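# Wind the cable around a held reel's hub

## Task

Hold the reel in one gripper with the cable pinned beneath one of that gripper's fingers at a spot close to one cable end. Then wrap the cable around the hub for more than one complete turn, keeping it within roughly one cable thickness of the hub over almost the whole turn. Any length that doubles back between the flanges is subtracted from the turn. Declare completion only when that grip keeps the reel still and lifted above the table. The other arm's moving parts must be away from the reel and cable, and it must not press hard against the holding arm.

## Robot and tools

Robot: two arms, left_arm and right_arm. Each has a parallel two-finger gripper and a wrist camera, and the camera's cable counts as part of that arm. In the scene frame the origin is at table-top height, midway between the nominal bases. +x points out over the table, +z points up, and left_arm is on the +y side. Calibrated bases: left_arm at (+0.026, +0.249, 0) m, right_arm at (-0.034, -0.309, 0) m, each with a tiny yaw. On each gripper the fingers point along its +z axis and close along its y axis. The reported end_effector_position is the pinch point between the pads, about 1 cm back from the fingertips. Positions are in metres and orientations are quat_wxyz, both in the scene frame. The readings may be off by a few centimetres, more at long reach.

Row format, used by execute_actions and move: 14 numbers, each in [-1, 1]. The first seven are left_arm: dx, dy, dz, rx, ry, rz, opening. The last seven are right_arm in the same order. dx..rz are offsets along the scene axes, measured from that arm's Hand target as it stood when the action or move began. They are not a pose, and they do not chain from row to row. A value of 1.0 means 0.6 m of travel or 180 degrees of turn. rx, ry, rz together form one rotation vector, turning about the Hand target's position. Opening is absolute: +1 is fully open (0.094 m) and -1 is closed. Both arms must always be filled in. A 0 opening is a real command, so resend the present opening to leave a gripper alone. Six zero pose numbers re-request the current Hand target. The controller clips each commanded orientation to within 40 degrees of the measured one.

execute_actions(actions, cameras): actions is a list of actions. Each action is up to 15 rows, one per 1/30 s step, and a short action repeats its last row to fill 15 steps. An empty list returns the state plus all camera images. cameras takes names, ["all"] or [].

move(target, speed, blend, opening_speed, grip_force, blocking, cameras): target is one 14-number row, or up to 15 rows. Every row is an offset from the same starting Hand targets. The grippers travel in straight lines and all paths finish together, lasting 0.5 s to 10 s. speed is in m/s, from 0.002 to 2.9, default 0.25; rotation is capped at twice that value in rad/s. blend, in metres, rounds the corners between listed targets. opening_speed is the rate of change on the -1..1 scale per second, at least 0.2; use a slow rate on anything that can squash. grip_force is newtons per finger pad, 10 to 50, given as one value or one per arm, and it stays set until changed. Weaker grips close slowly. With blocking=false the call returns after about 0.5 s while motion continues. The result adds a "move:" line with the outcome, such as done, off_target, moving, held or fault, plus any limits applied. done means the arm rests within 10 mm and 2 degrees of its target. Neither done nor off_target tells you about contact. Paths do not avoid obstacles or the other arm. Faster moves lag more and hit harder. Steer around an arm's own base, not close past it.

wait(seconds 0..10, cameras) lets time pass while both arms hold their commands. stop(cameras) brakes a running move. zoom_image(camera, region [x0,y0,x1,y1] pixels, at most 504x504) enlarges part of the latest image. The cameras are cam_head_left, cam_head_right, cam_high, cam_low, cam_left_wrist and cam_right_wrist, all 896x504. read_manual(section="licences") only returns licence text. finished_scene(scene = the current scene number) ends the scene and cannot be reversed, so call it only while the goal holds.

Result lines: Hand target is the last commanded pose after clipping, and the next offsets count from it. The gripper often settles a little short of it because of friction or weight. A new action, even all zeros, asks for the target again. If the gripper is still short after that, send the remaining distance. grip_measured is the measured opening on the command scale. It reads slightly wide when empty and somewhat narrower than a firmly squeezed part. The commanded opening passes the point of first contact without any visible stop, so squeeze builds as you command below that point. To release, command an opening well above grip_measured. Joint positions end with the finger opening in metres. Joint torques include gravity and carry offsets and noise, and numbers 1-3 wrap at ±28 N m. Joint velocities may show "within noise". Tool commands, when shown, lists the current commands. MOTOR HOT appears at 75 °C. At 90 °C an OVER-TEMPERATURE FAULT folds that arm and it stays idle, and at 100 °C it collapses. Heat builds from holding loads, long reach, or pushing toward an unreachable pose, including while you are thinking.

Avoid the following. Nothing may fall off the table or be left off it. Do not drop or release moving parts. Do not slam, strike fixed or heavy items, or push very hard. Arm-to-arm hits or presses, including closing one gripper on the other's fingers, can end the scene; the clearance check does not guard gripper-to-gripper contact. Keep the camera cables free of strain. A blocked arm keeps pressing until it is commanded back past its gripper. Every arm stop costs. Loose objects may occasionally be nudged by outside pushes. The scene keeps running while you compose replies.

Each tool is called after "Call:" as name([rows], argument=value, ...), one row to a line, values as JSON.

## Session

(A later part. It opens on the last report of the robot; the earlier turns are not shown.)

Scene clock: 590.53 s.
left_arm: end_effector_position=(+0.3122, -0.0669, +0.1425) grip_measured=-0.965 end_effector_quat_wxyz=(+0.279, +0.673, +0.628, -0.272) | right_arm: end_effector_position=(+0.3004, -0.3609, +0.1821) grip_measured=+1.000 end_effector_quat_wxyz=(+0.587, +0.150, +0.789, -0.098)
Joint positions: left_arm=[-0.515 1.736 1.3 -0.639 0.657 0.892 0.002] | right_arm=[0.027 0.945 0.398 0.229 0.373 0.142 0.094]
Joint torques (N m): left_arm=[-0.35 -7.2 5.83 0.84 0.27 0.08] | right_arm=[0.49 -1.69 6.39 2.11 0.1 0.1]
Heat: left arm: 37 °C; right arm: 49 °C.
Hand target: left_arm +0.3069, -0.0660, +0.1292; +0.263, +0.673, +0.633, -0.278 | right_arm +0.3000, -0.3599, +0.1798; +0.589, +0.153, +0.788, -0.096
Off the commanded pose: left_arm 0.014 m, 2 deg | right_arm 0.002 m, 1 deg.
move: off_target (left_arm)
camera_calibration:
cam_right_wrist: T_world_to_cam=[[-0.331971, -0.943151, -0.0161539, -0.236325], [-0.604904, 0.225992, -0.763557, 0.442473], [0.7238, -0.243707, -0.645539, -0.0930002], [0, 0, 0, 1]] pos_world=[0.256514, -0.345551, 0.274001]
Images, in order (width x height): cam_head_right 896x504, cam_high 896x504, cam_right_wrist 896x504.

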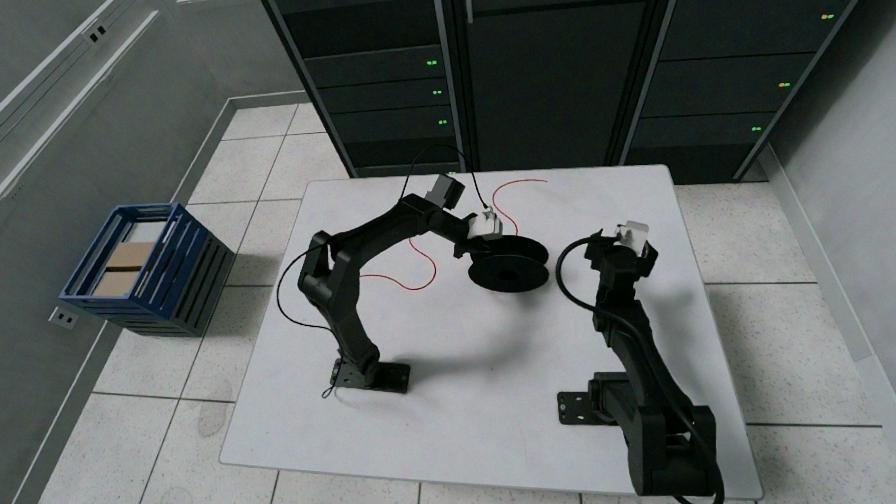

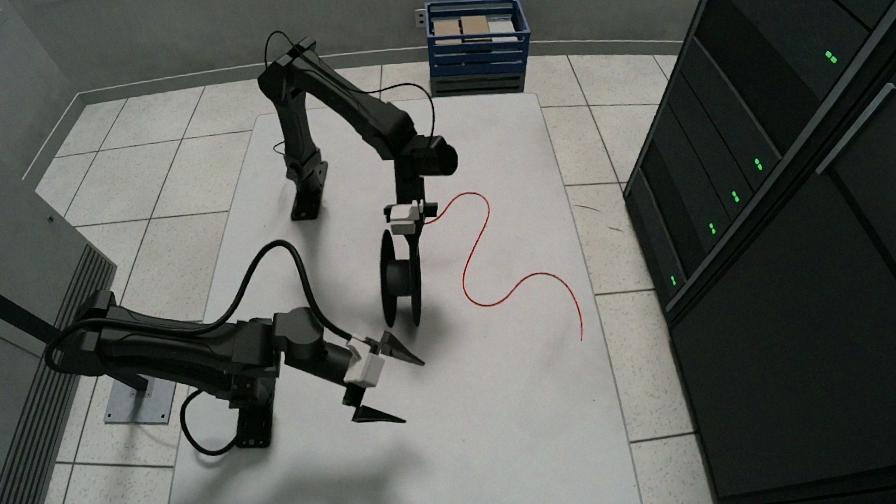

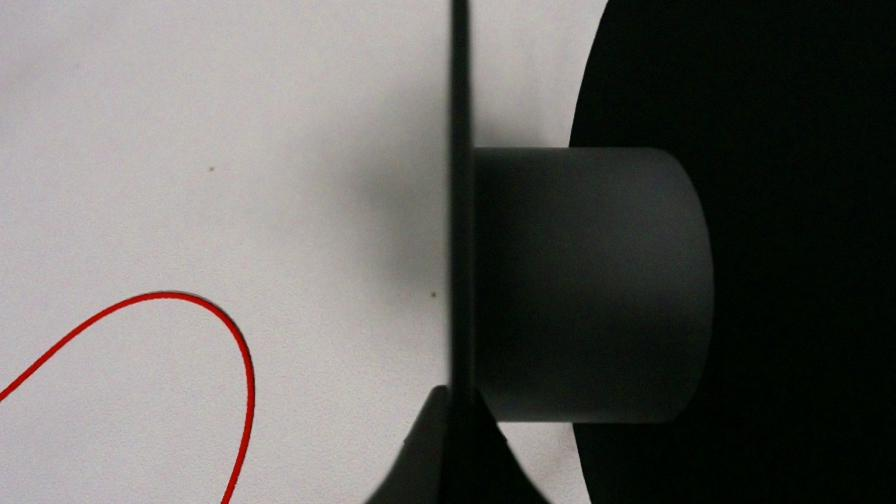

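Call:
move([
  [0, 0, 0.17, 0, 0, 0, -1, 0, 0, 0, 0, 0, 0, 1],
  [0.005, 0.076, 0.17, 0, 0, 0.519, -1, 0, 0, 0, 0, 0, 0, 1],
], speed=[0.12, 0.2], blend=[0.02, 0], cameras=["cam_head_right", "cam_high", "cam_right_wrist", "cam_low"])

Scene clock: 618.60 s.
left_arm: end_effector_position=(+0.3032, -0.0166, +0.2177) grip_measured=-0.965 end_effector_quat_wxyz=(+0.362, +0.014, +0.932, +0.004) | right_arm: end_effector_position=(+0.3004, -0.3609, +0.1821) grip_measured=+1.000 end_effector_quat_wxyz=(+0.587, +0.150, +0.789, -0.098)
Joint positions: left_arm=[-0.982 1.601 1.489 -1.025 -0.62 -0.872 0.002] | right_arm=[0.027 0.945 0.398 0.229 0.373 0.142 0.094]
Joint torques (N m): left_arm=[-0.16 -6.31 12.03 0.78 -0.64 -0.19] | right_arm=[0.5 -1.69 6.34 2.12 0.09 0.11]
Heat: left arm: 37 °C; right arm: 50 °C.
Hand target: left_arm +0.3100, -0.0204, +0.2311; +0.382, +0.001, +0.924, +0.001 | right_arm +0.3000, -0.3599, +0.1798; +0.589, +0.153, +0.788, -0.096
Off the commanded pose: left_arm 0.016 m, 3 deg | right_arm 0.002 m, 1 deg.
move: off_target (left_arm)
camera_calibration:
cam_right_wrist: T_world_to_cam=[[-0.331971, -0.943151, -0.0161539, -0.236325], [-0.604904, 0.225992, -0.763557, 0.442473], [0.7238, -0.243707, -0.645539, -0.0930002], [0, 0, 0, 1]] pos_world=[0.256514, -0.345551, 0.274001]
Images, in order (width x height): cam_head_right 896x504, cam_high 896x504, cam_low 896x504, cam_right_wrist 896x504.

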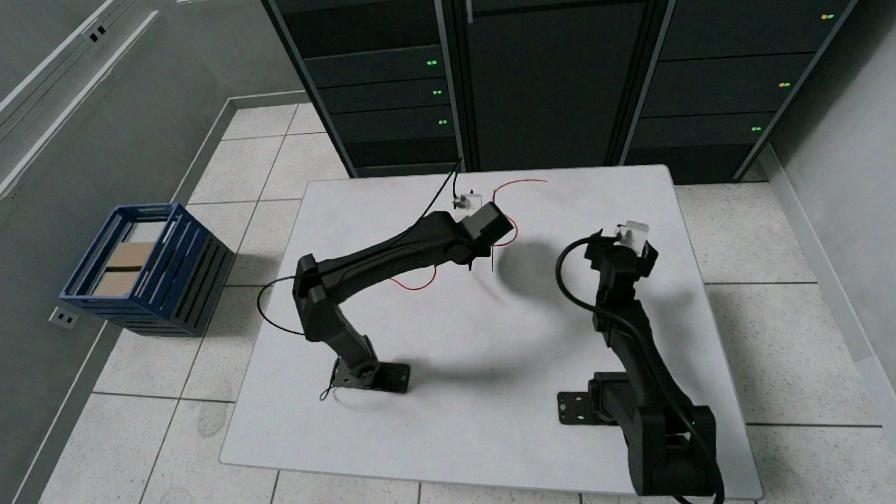

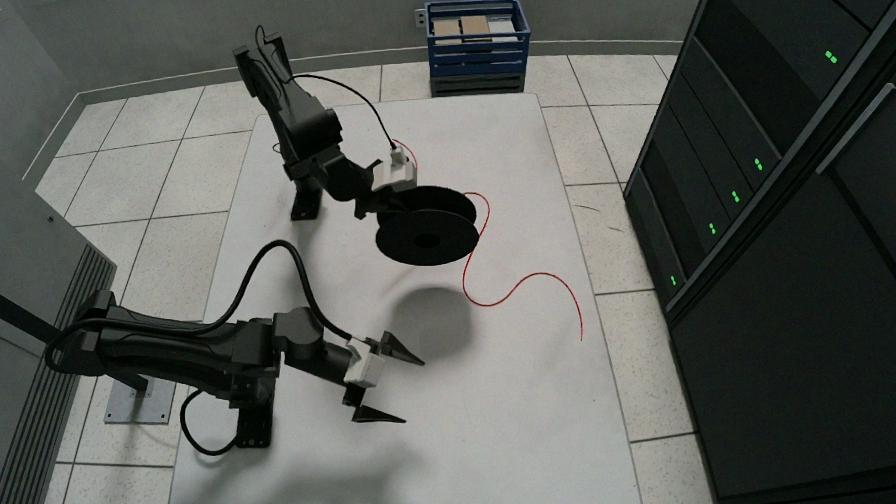

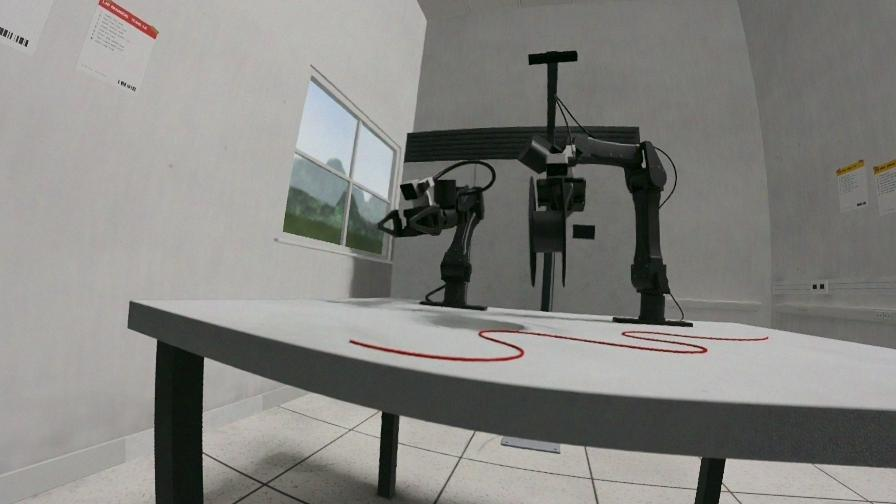

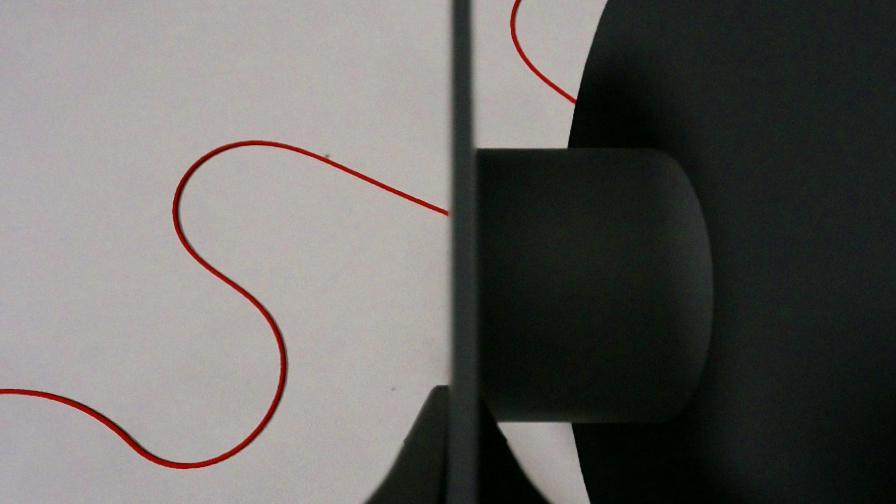

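Call:
move([
  [0.015, -0.01, 0, 0, 0, 0.0833, -1, 0, 0, 0, 0, 0, 0, 1],
  [0.015, -0.01, -0.1, 0, 0, 0.0833, -1, 0, 0, 0, 0, 0, 0, 1],
], speed=[0.12, 0.1], blend=[0.01, 0], cameras=["cam_high", "cam_low", "cam_right_wrist"])

Scene clock: 661.90 s.
left_arm: end_effector_position=(+0.3158, -0.0289, +0.1711) grip_measured=-0.965 end_effector_quat_wxyz=(+0.361, -0.116, +0.925, +0.043) | right_arm: end_effector_position=(+0.3004, -0.3609, +0.1821) grip_measured=+1.000 end_effector_quat_wxyz=(+0.587, +0.150, +0.789, -0.098)
Joint positions: left_arm=[-1.004 1.814 1.564 -1.086 -0.712 -1.227 0.002] | right_arm=[0.027 0.945 0.398 0.229 0.373 0.142 0.094]
Joint torques (N m): left_arm=[-0.53 -8.64 6.2 0.6 -0.75 -0.09] | right_arm=[0.51 -1.72 6.38 2.11 0.1 0.11]
Heat: left arm: 38 °C; right arm: 51 °C.
Hand target: left_arm +0.3189, -0.0264, +0.1711; +0.379, -0.120, +0.916, +0.051 | right_arm +0.3000, -0.3599, +0.1798; +0.589, +0.153, +0.788, -0.096
Off the commanded pose: left_arm 0.004 m, 3 deg | right_arm 0.002 m, 1 deg.
move: off_target (left_arm)
camera_calibration:
cam_right_wrist: T_world_to_cam=[[-0.331971, -0.943151, -0.0161539, -0.236325], [-0.604904, 0.225992, -0.763557, 0.442473], [0.7238, -0.243707, -0.645539, -0.0930002], [0, 0, 0, 1]] pos_world=[0.256514, -0.345551, 0.274001]
Images, in order (width x height): cam_high 896x504, cam_low 896x504, cam_right_wrist 896x504.

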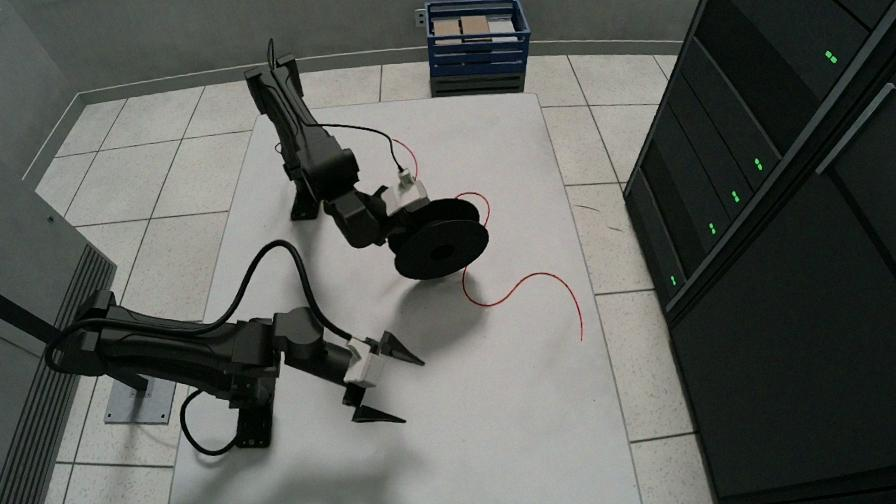

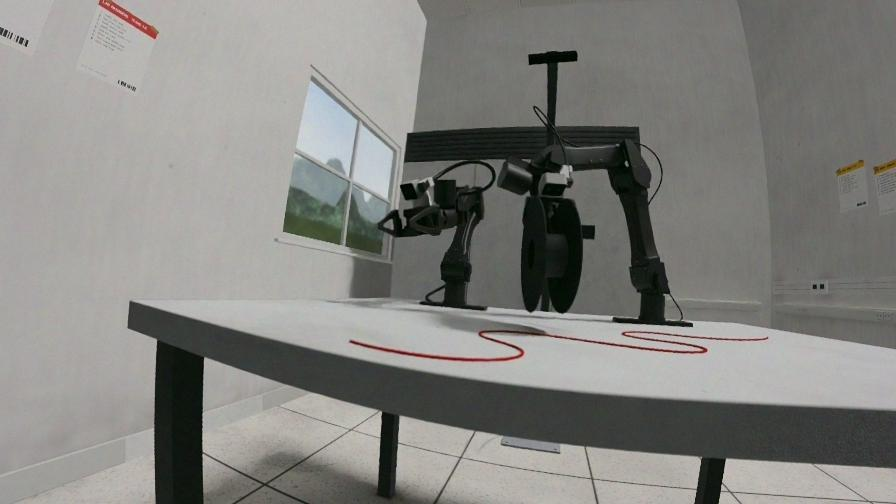

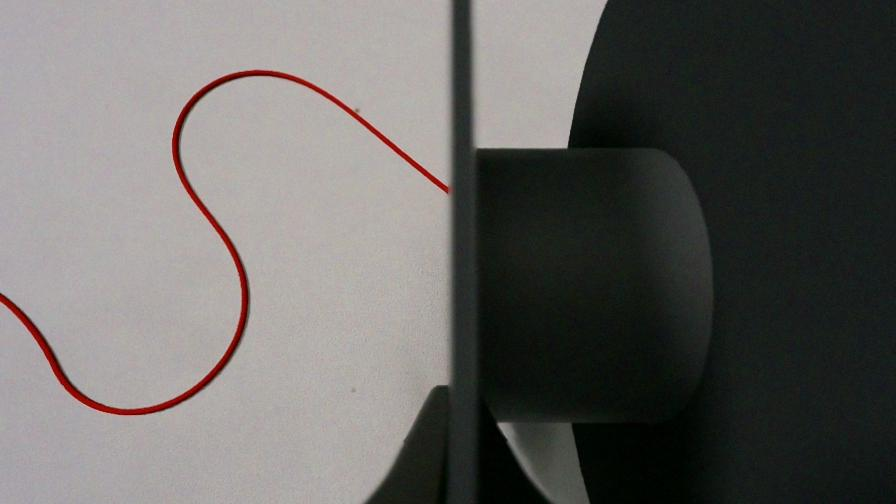

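Call:
move(target=[0, 0, -0.045, 0, 0, 0, -1, 0, 0, 0, 0, 0, 0, 1], speed=0.04, cameras=["cam_low", "cam_high"])

Scene clock: 670.23 s.
left_arm: end_effector_position=(+0.3160, -0.0292, +0.1473) grip_measured=-0.965 end_effector_quat_wxyz=(+0.362, -0.117, +0.924, +0.039) | right_arm: end_effector_position=(+0.3004, -0.3609, +0.1821) grip_measured=+1.000 end_effector_quat_wxyz=(+0.587, +0.150, +0.789, -0.098)
Joint positions: left_arm=[-1.004 1.814 1.468 -0.981 -0.712 -1.227 0.002] | right_arm=[0.027 0.945 0.398 0.229 0.373 0.142 0.094]
Joint torques (N m): left_arm=[-0.4 -8.16 6.17 0.6 -0.81 -0.09] | right_arm=[0.5 -1.72 6.38 2.12 0.09 0.11]
Heat: left arm: 37 °C; right arm: 51 °C.
Hand target: left_arm +0.3189, -0.0264, +0.1441; +0.379, -0.120, +0.916, +0.050 | right_arm +0.3000, -0.3599, +0.1798; +0.589, +0.153, +0.788, -0.096
Off the commanded pose: left_arm 0.005 m, 3 deg | right_arm 0.002 m, 1 deg.
move: off_target (left_arm)
Images, in order (width x height): cam_high 896x504, cam_low 896x504.

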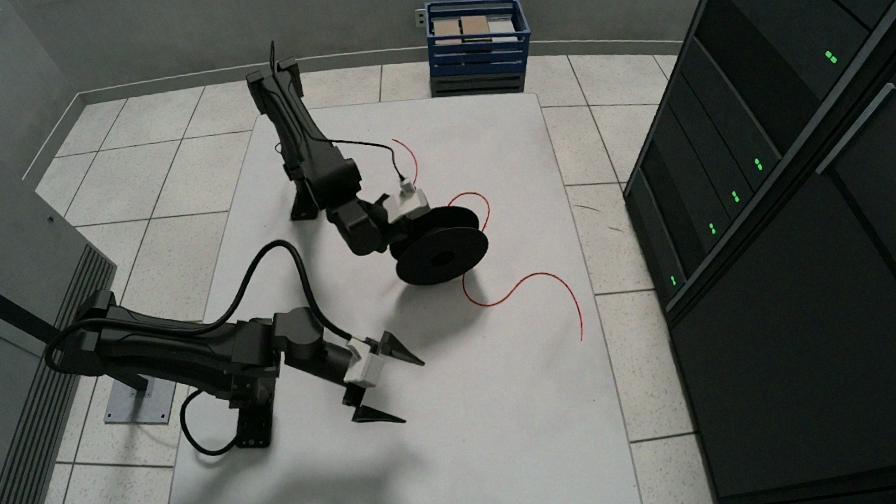

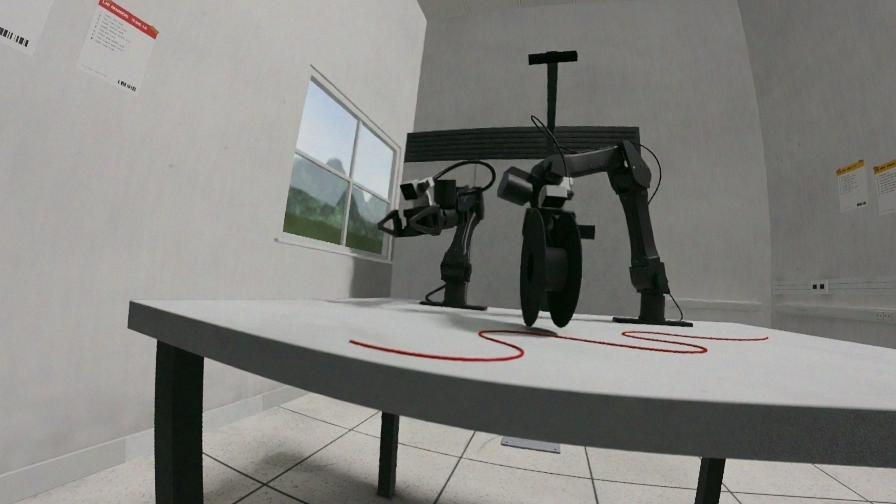

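Call:
zoom_image(camera="cam_low", region=[500, 280, 620, 350])

Scaled by 4.200 from the camera's 896x504 image, which has a finer 1280x720 frame.

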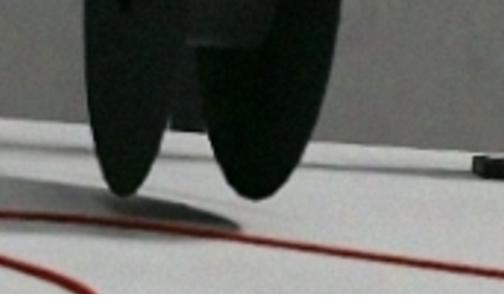

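Call:
move(target=[0, 0, -0.012, 0, 0, 0, -1, 0, 0, 0, 0, 0, 0, 1], speed=0.03, cameras=["cam_low"])

Call:
zoom_image(camera="cam_low", region=[500, 280, 620, 350])

Scene clock: 678.03 s.
left_arm: end_effector_position=(+0.3161, -0.0293, +0.1415) grip_measured=-0.965 end_effector_quat_wxyz=(+0.363, -0.118, +0.924, +0.037) | right_arm: end_effector_position=(+0.3004, -0.3609, +0.1821) grip_measured=+1.000 end_effector_quat_wxyz=(+0.587, +0.150, +0.789, -0.098)
Joint positions: left_arm=[-1.004 1.814 1.444 -0.953 -0.712 -1.227 0.002] | right_arm=[0.027 0.945 0.398 0.229 0.373 0.142 0.094]
Joint torques (N m): left_arm=[-0.57 -7.8 6.19 0.64 -0.76 -0.11] | right_arm=[0.5 -1.73 6.38 2.12 0.09 0.11]
Heat: left arm: 36 °C; right arm: 52 °C.
Hand target: left_arm +0.3189, -0.0264, +0.1369; +0.379, -0.120, +0.916, +0.050 | right_arm +0.3000, -0.3599, +0.1798; +0.589, +0.153, +0.788, -0.096
Off the commanded pose: left_arm 0.006 m, 3 deg | right_arm 0.002 m, 1 deg.
move: off_target (left_arm)
Images, in order (width x height): cam_low 896x504.

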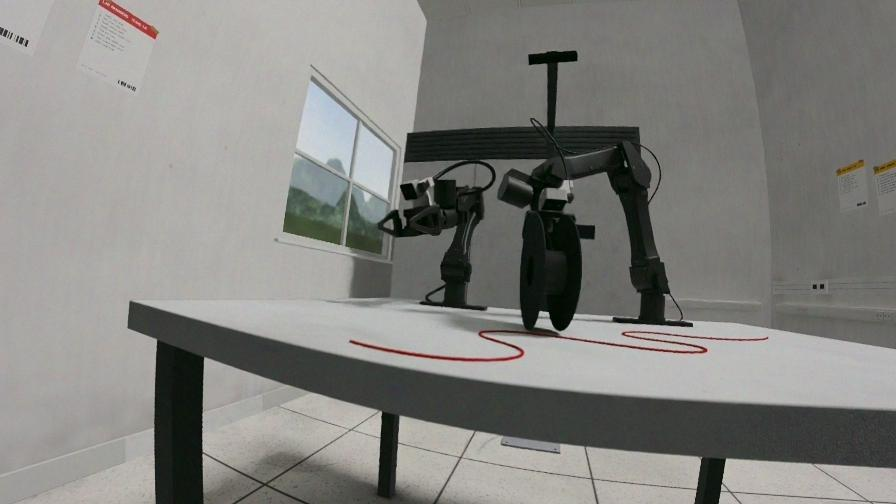

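Scaled by 4.200 from the camera's 896x504 image, which has a finer 1280x720 frame.

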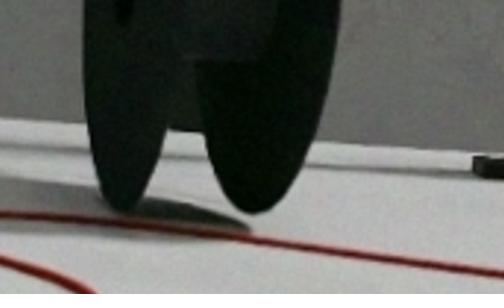

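Call:
move(target=[0, 0, -0.008, 0, 0, 0, -1, 0, 0, 0, 0, 0, 0, 1], speed=0.03, cameras=["cam_low"])

Call:
zoom_image(camera="cam_low", region=[500, 280, 620, 350])

Scene clock: 682.17 s.
left_arm: end_effector_position=(+0.3169, -0.0296, +0.1389) grip_measured=-0.965 end_effector_quat_wxyz=(+0.366, -0.120, +0.922, +0.035) | right_arm: end_effector_position=(+0.3004, -0.3609, +0.1821) grip_measured=+1.000 end_effector_quat_wxyz=(+0.587, +0.150, +0.789, -0.098)
Joint positions: left_arm=[-1.004 1.814 1.43 -0.933 -0.717 -1.228 0.002] | right_arm=[0.027 0.945 0.398 0.229 0.373 0.142 0.094]
Joint torques (N m): left_arm=[-0.31 -7.57 6.02 0.65 -0.71 -0.11] | right_arm=[0.51 -1.72 6.37 2.11 0.09 0.11]
Heat: left arm: 36 °C; right arm: 52 °C.
Hand target: left_arm +0.3189, -0.0263, +0.1320; +0.379, -0.120, +0.916, +0.051 | right_arm +0.3000, -0.3599, +0.1798; +0.589, +0.153, +0.788, -0.096
Off the commanded pose: left_arm 0.008 m, 2 deg | right_arm 0.002 m, 1 deg.
move: done
Images, in order (width x height): cam_low 896x504.

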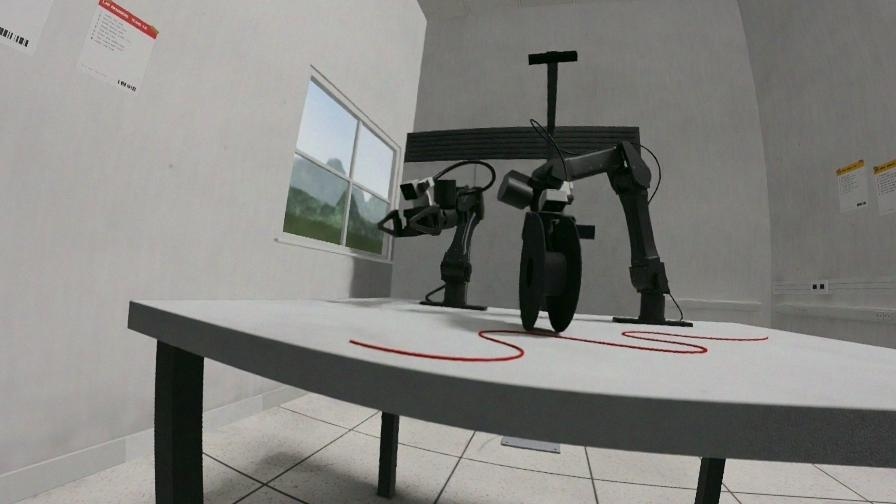

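Scaled by 4.200 from the camera's 896x504 image, which has a finer 1280x720 frame.

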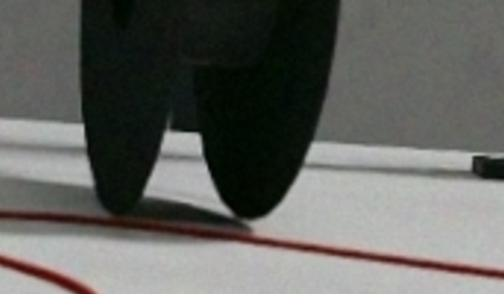

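Call:
move(target=[0, 0, 0, 0, 0, 0, -0.35, 0, 0, 0, 0, 0, 0, 1], opening_speed=0.3, cameras=["cam_low", "cam_right_wrist"])

Scene clock: 688.43 s.
left_arm: end_effector_position=(+0.3194, -0.0301, +0.1410) grip_measured=-0.353 end_effector_quat_wxyz=(+0.373, -0.122, +0.919, +0.034) | right_arm: end_effector_position=(+0.3004, -0.3609, +0.1821) grip_measured=+1.000 end_effector_quat_wxyz=(+0.587, +0.150, +0.789, -0.098)
Joint positions: left_arm=[-1.004 1.814 1.43 -0.922 -0.731 -1.228 0.03] | right_arm=[0.027 0.945 0.398 0.229 0.373 0.142 0.094]
Joint torques (N m): left_arm=[-0.42 -7.5 5.76 0.53 -0.58 -0.12] | right_arm=[0.49 -1.74 6.35 2.12 0.08 0.11]
Heat: left arm: 35 °C; right arm: 52 °C.
Hand target: left_arm +0.3189, -0.0264, +0.1321; +0.379, -0.120, +0.916, +0.051 | right_arm +0.3000, -0.3599, +0.1798; +0.589, +0.153, +0.788, -0.096
Off the commanded pose: left_arm 0.010 m, 2 deg | right_arm 0.002 m, 1 deg.
move: done
camera_calibration:
cam_right_wrist: T_world_to_cam=[[-0.331971, -0.943151, -0.0161539, -0.236325], [-0.604904, 0.225992, -0.763557, 0.442473], [0.7238, -0.243707, -0.645539, -0.0930002], [0, 0, 0, 1]] pos_world=[0.256514, -0.345551, 0.274001]
Images, in order (width x height): cam_low 896x504, cam_right_wrist 896x504.

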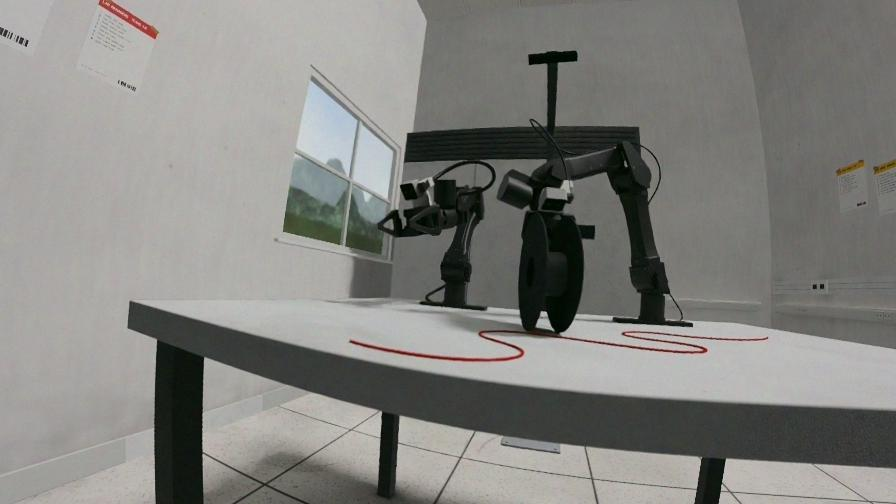

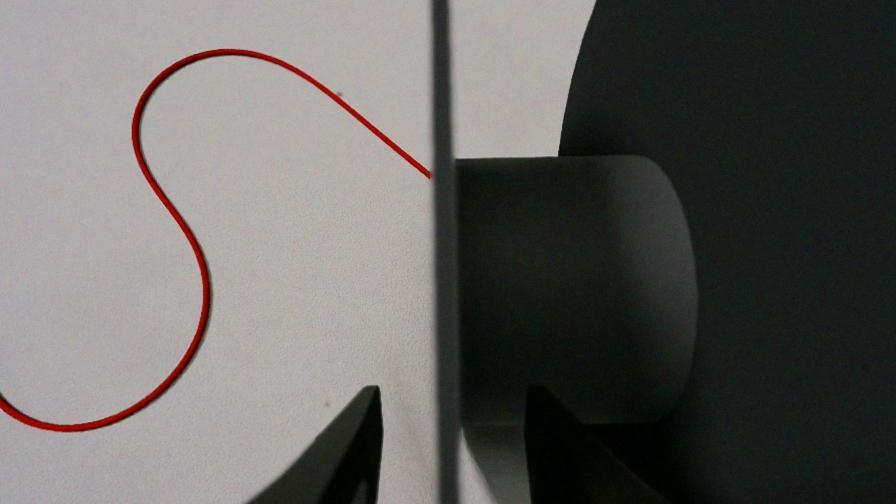

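Call:
move([
  [-0.142, -0.033, 0.16, 0, 0, 0, -0.35, 0, 0, 0, 0, 0, 0, 1],
  [-0.1, 0.2, 0.3, 0, 0, 0, 0.5, -0.05, 0.1, 0.15, -0.0119, -0.0374, 0.1859, -0.25],
], speed=[0.12, 0.25], cameras=["all"])

Scene clock: 742.20 s.
left_arm: end_effector_position=(+0.2599, +0.0877, +0.3146) grip_measured=+0.497 end_effector_quat_wxyz=(+0.384, -0.120, +0.915, +0.027) | right_arm: end_effector_position=(+0.2691, -0.2997, +0.2512) grip_measured=-0.248 end_effector_quat_wxyz=(+0.624, -0.077, +0.774, +0.078)
Joint positions: left_arm=[-0.989 1.412 1.709 -1.56 -0.741 -1.191 0.07] | right_arm=[-0.243 0.68 0.522 -0.076 -0.446 -0.077 0.035]
Joint torques (N m): left_arm=[0.42 -4.75 5.22 0.43 -0.42 0.05] | right_arm=[-0.43 -0.38 9.95 1.94 -0.15 -0.07]
Heat: left arm: 34 °C; right arm: 53 °C.
Hand target: left_arm +0.2589, +0.0936, +0.3121; +0.379, -0.120, +0.916, +0.050 | right_arm +0.2700, -0.2998, +0.2698; +0.639, -0.086, +0.761, +0.073
Off the commanded pose: left_arm 0.006 m, 3 deg | right_arm 0.019 m, 3 deg.
joint sent to its limit (left arm) — joint 4 (wrist pitch), lower limit. The joint targets still meet the commanded pose.
move: off_target (left_arm, right_arm); target 2's new opening was sent with right_arm's hand 0.019 m and 3 deg from that target
camera_calibration:
cam_left_wrist: T_world_to_cam=[[0.239844, -0.969871, 0.0427087, 0.0101795], [-0.915571, -0.240606, -0.322241, 0.39589], [0.322808, 0.0381848, -0.945694, 0.297824], [0, 0, 0, 1]] pos_world=[0.263884, 0.0937539, 0.408788]
cam_right_wrist: T_world_to_cam=[[0.236613, -0.971433, -0.0182334, -0.348836], [-0.56612, -0.12259, -0.815156, 0.360572], [0.789634, 0.203198, -0.578954, 0.0886396], [0, 0, 0, 1]] pos_world=[0.216673, -0.31268, 0.33888]

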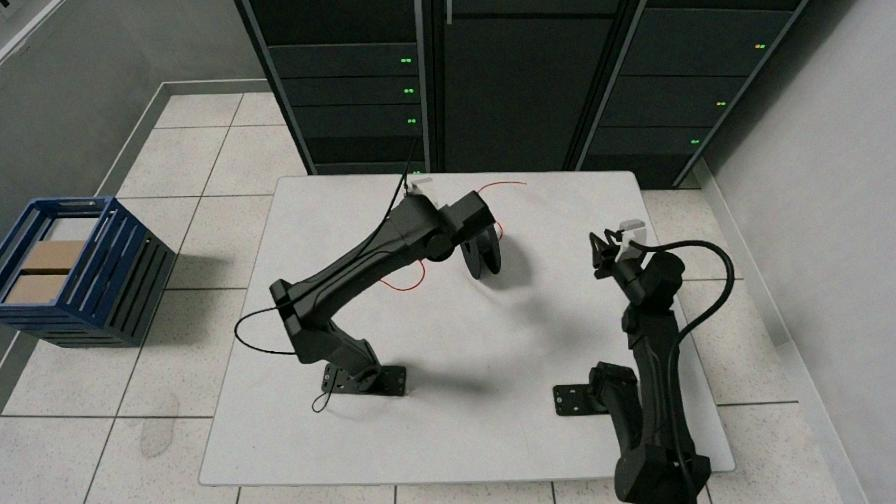

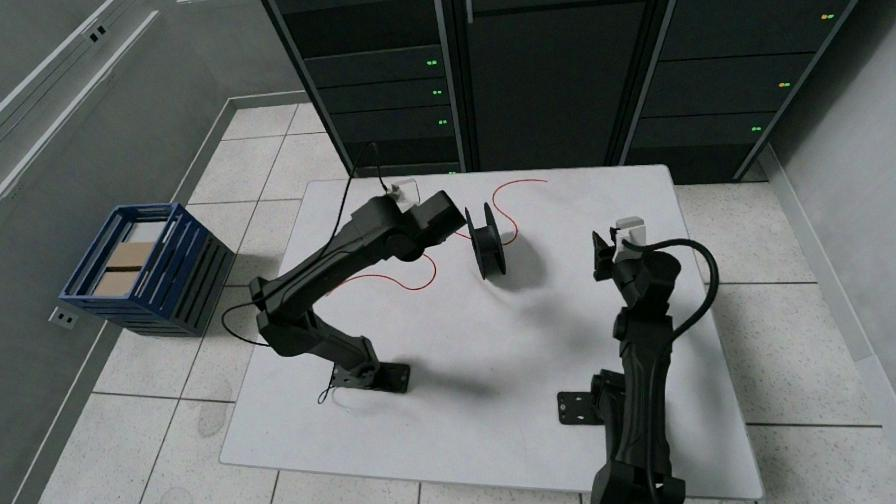

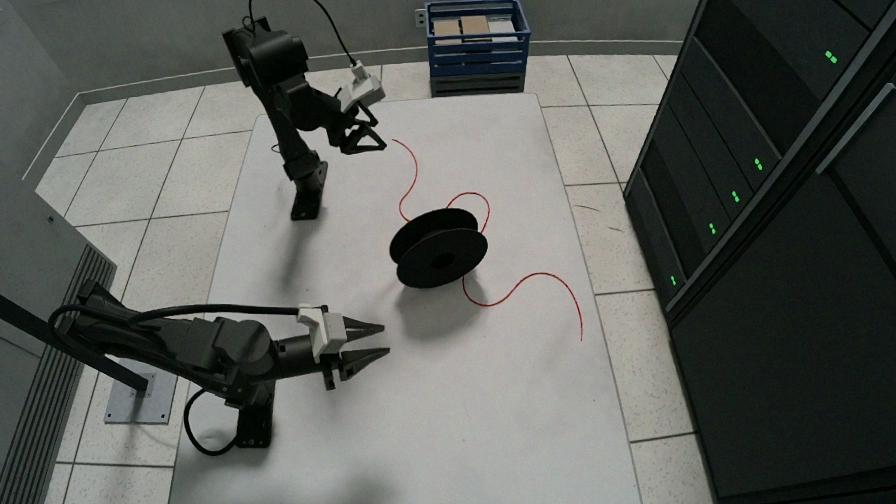

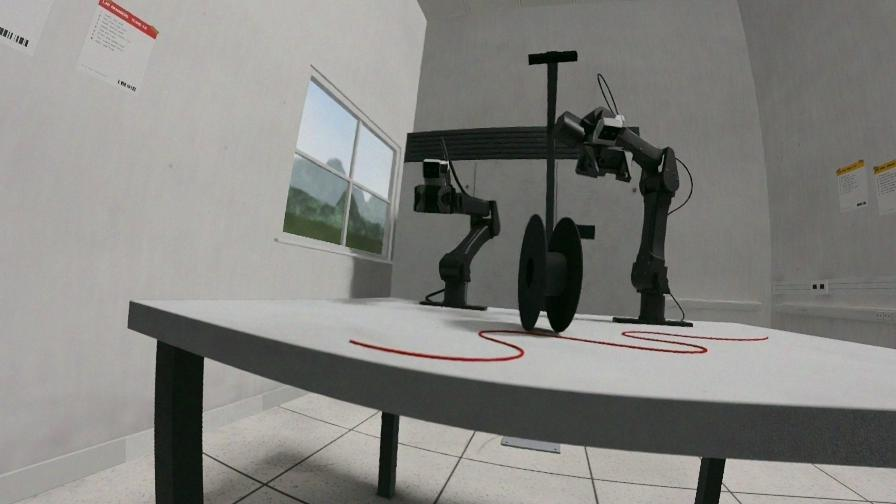

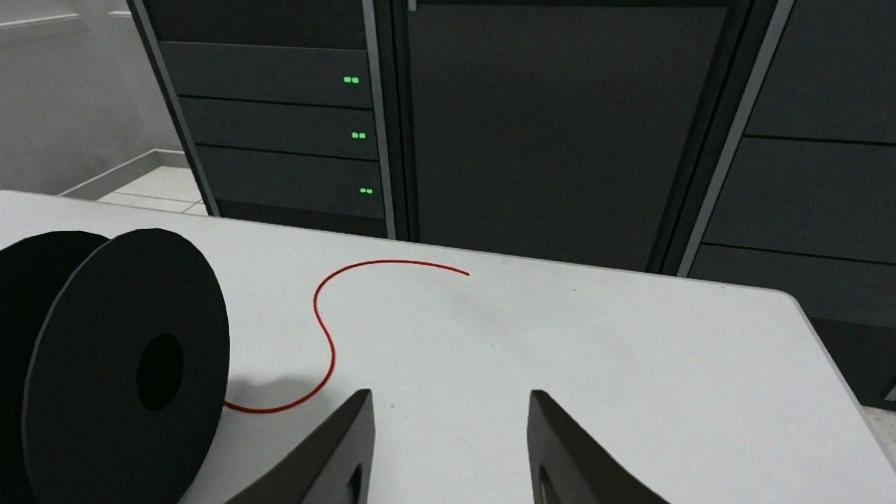

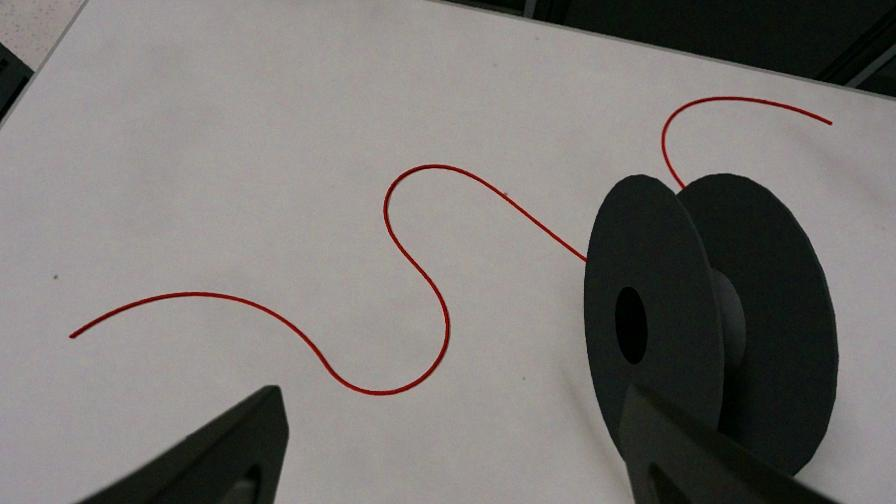

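Call:
move(target=[0.0868, 0.3073, -0.3035, 0.1744, 0.2274, -0.5491, -0.15, 0.0733, 0.3647, 0.03, 0, 0, 0, -0.25], speed=0.25, cameras=["cam_head_left", "cam_high", "cam_left_wrist", "cam_right_wrist"])

Scene clock: 775.87 s.
left_arm: end_effector_position=(+0.3073, +0.2763, +0.1255) grip_measured=-0.147 end_effector_quat_wxyz=(+0.000, +0.705, +0.709, +0.000) | right_arm: end_effector_position=(+0.3105, -0.0856, +0.2693) grip_measured=-0.248 end_effector_quat_wxyz=(+0.625, -0.100, +0.772, +0.059)
Joint positions: left_arm=[0.154 1.612 1.346 -1.306 0 1.658 0.04] | right_arm=[0.804 1.247 0.832 0.16 0.577 0.106 0.035]
Joint torques (N m): left_arm=[0.5 -5.7 10.41 -0.06 -0.01 0.13] | right_arm=[0.36 -4.12 10.04 2.05 0.11 0.12]
Heat: left arm: 34 °C; right arm: 54 °C.
Hand target: left_arm +0.3110, +0.2780, +0.1300; +0.000, +0.707, +0.707, +0.000 | right_arm +0.3141, -0.0811, +0.2879; +0.639, -0.086, +0.761, +0.072
Off the commanded pose: left_arm 0.006 m, 0 deg | right_arm 0.019 m, 3 deg.
move: off_target (right_arm)
camera_calibration:
cam_left_wrist: T_world_to_cam=[[-0.999986, -0.00536161, 0.0000885127, 0.309716], [-0.0047615, 0.895411, 0.445214, -0.266365], [-0.00246632, 0.445207, -0.895424, 0.0777145], [0, 0, 0, 1]] pos_world=[0.308635, 0.205568, 0.188149]
cam_right_wrist: T_world_to_cam=[[0.247752, -0.967948, 0.041171, -0.169449], [-0.555447, -0.176732, -0.812554, 0.416258], [0.793787, 0.178444, -0.58143, 0.0201061], [0, 0, 0, 1]] pos_world=[0.257231, -0.0940394, 0.356899]
Images, in order (width x height): cam_head_left 896x504, cam_high 896x504, cam_left_wrist 896x504, cam_right_wrist 896x504.

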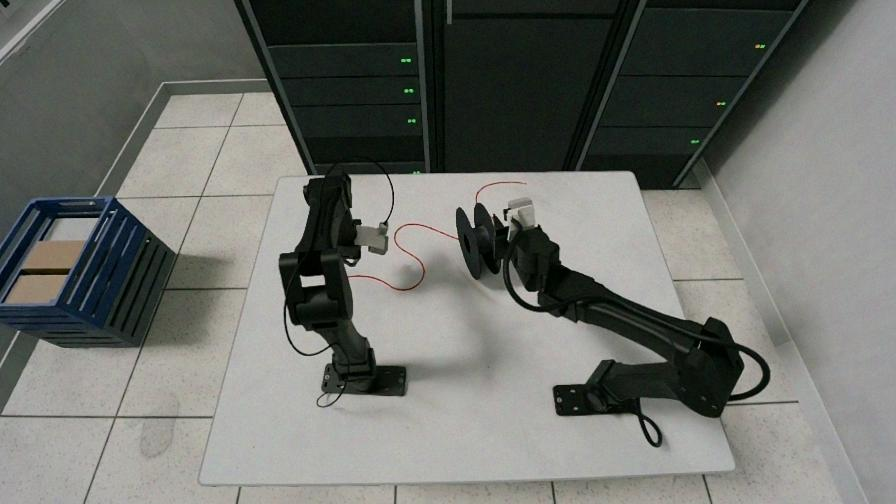

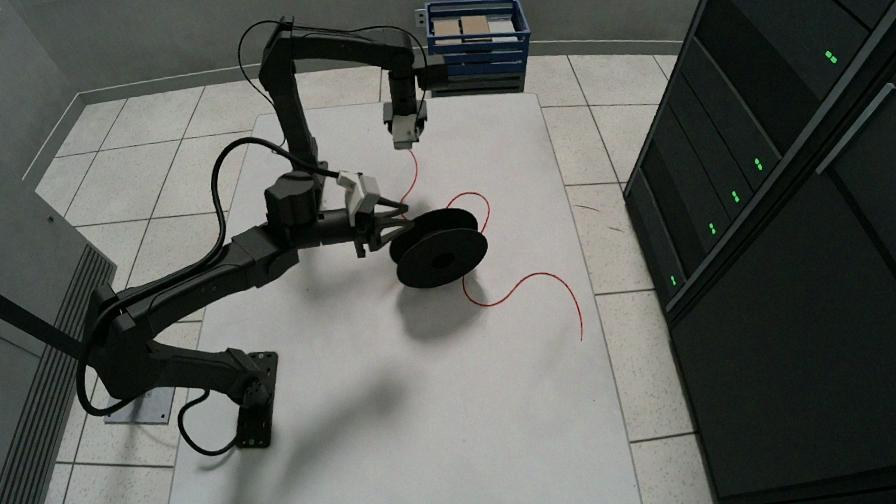

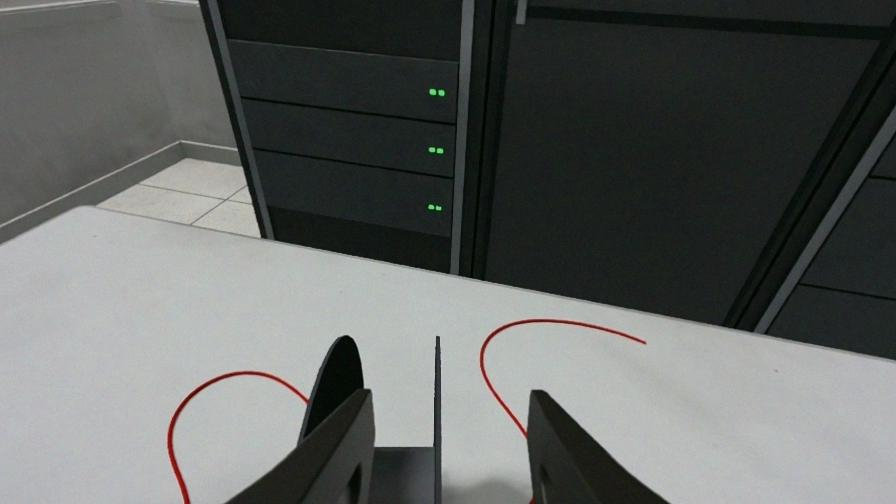

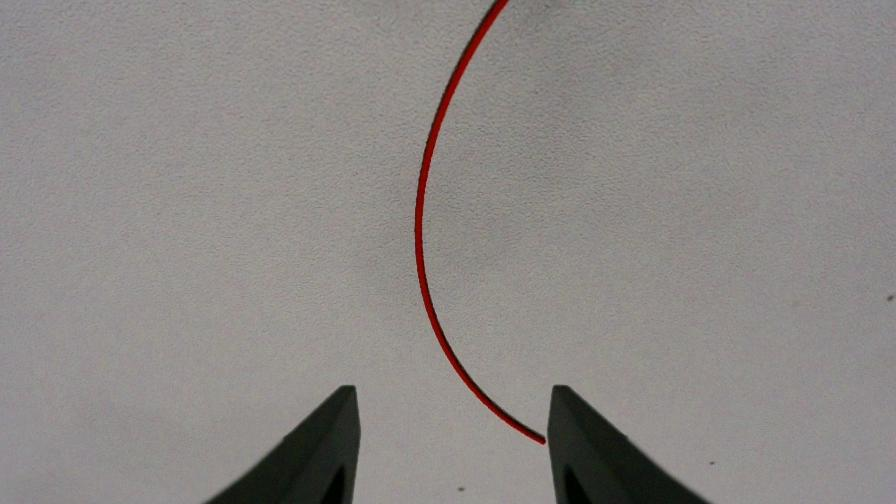

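Call:
move(target=[0.0203, 0.02, -0.15, 0, 0, 0, -0.15, 0.0058, 0.0077, -0.08, 0.008, 0, 0, -0.25], speed=0.12, cameras=["cam_high", "cam_left_wrist", "cam_right_wrist"])

Scene clock: 804.37 s.
left_arm: end_effector_position=(+0.3291, +0.2895, +0.0479) grip_measured=-0.147 end_effector_quat_wxyz=(+0.008, +0.705, +0.709, +0.011) | right_arm: end_effector_position=(+0.3185, -0.0771, +0.2441) grip_measured=-0.248 end_effector_quat_wxyz=(+0.641, -0.080, +0.759, +0.079)
Joint positions: left_arm=[0.19 1.724 1.156 -0.976 -0.001 1.695 0.04] | right_arm=[0.804 1.328 0.736 0.393 0.577 0.127 0.035]
Joint torques (N m): left_arm=[0.64 -6.38 5.46 0.16 -0.03 0.14] | right_arm=[0.34 -4.7 6.19 2.06 0.06 0.11]
Heat: left arm: 35 °C; right arm: 53 °C.
Hand target: left_arm +0.3232, +0.2900, +0.0401; +0.000, +0.707, +0.707, +0.000 | right_arm +0.3175, -0.0764, +0.2398; +0.640, -0.078, +0.760, +0.082
Off the commanded pose: left_arm 0.010 m, 2 deg | right_arm 0.004 m, 0 deg.
move: done
camera_calibration:
cam_left_wrist: T_world_to_cam=[[-0.999627, -0.0041584, -0.0270024, 0.332332], [-0.0158559, 0.893172, 0.449436, -0.239343], [0.0222488, 0.449697, -0.892904, -0.0071568], [0, 0, 0, 1]] pos_world=[0.328572, 0.218374, 0.110153]
cam_right_wrist: T_world_to_cam=[[0.243445, -0.969873, -0.00899971, -0.148684], [-0.52825, -0.124801, -0.839867, 0.403837], [0.813441, 0.209215, -0.542718, -0.0157406], [0, 0, 0, 1]] pos_world=[0.262327, -0.0905122, 0.329288]
Images, in order (width x height): cam_high 896x504, cam_left_wrist 896x504, cam_right_wrist 896x504.

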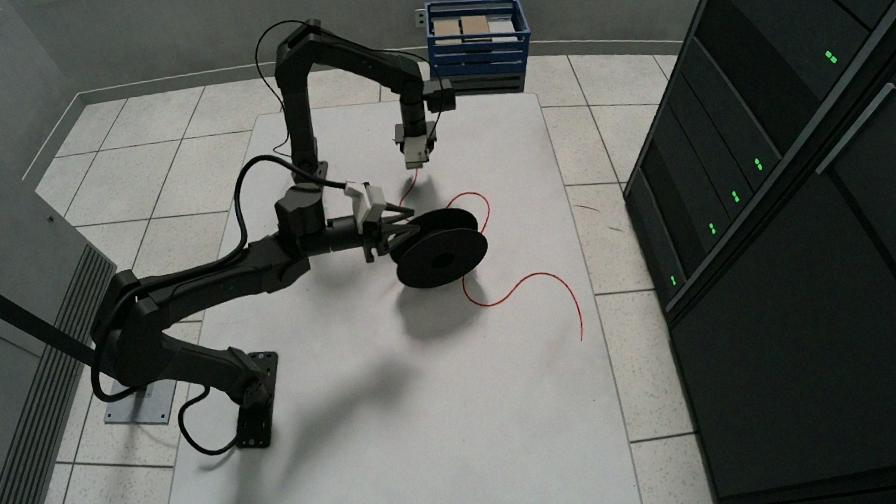

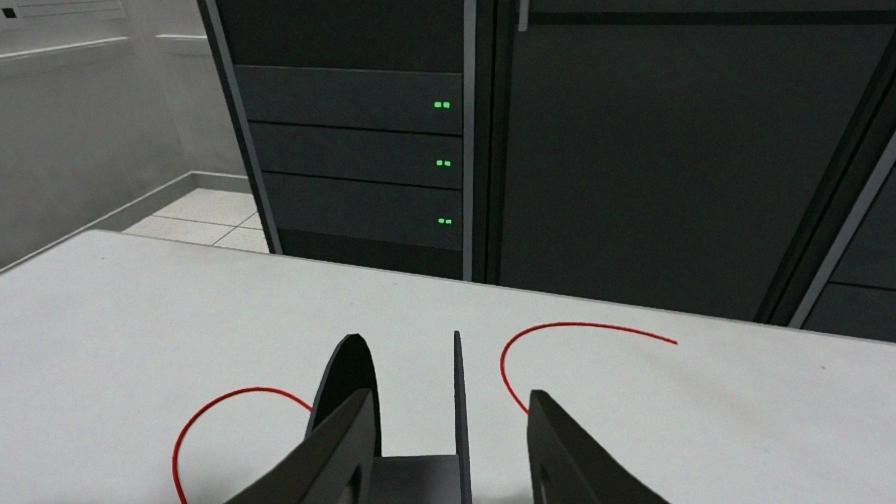

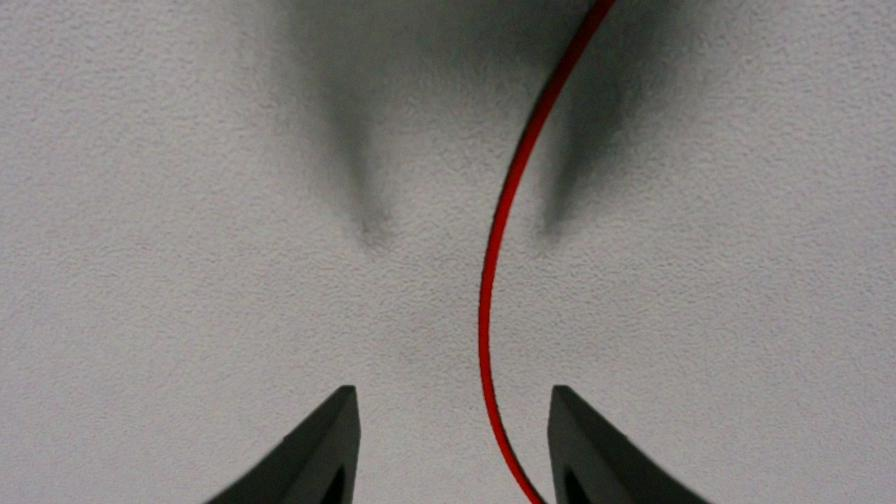

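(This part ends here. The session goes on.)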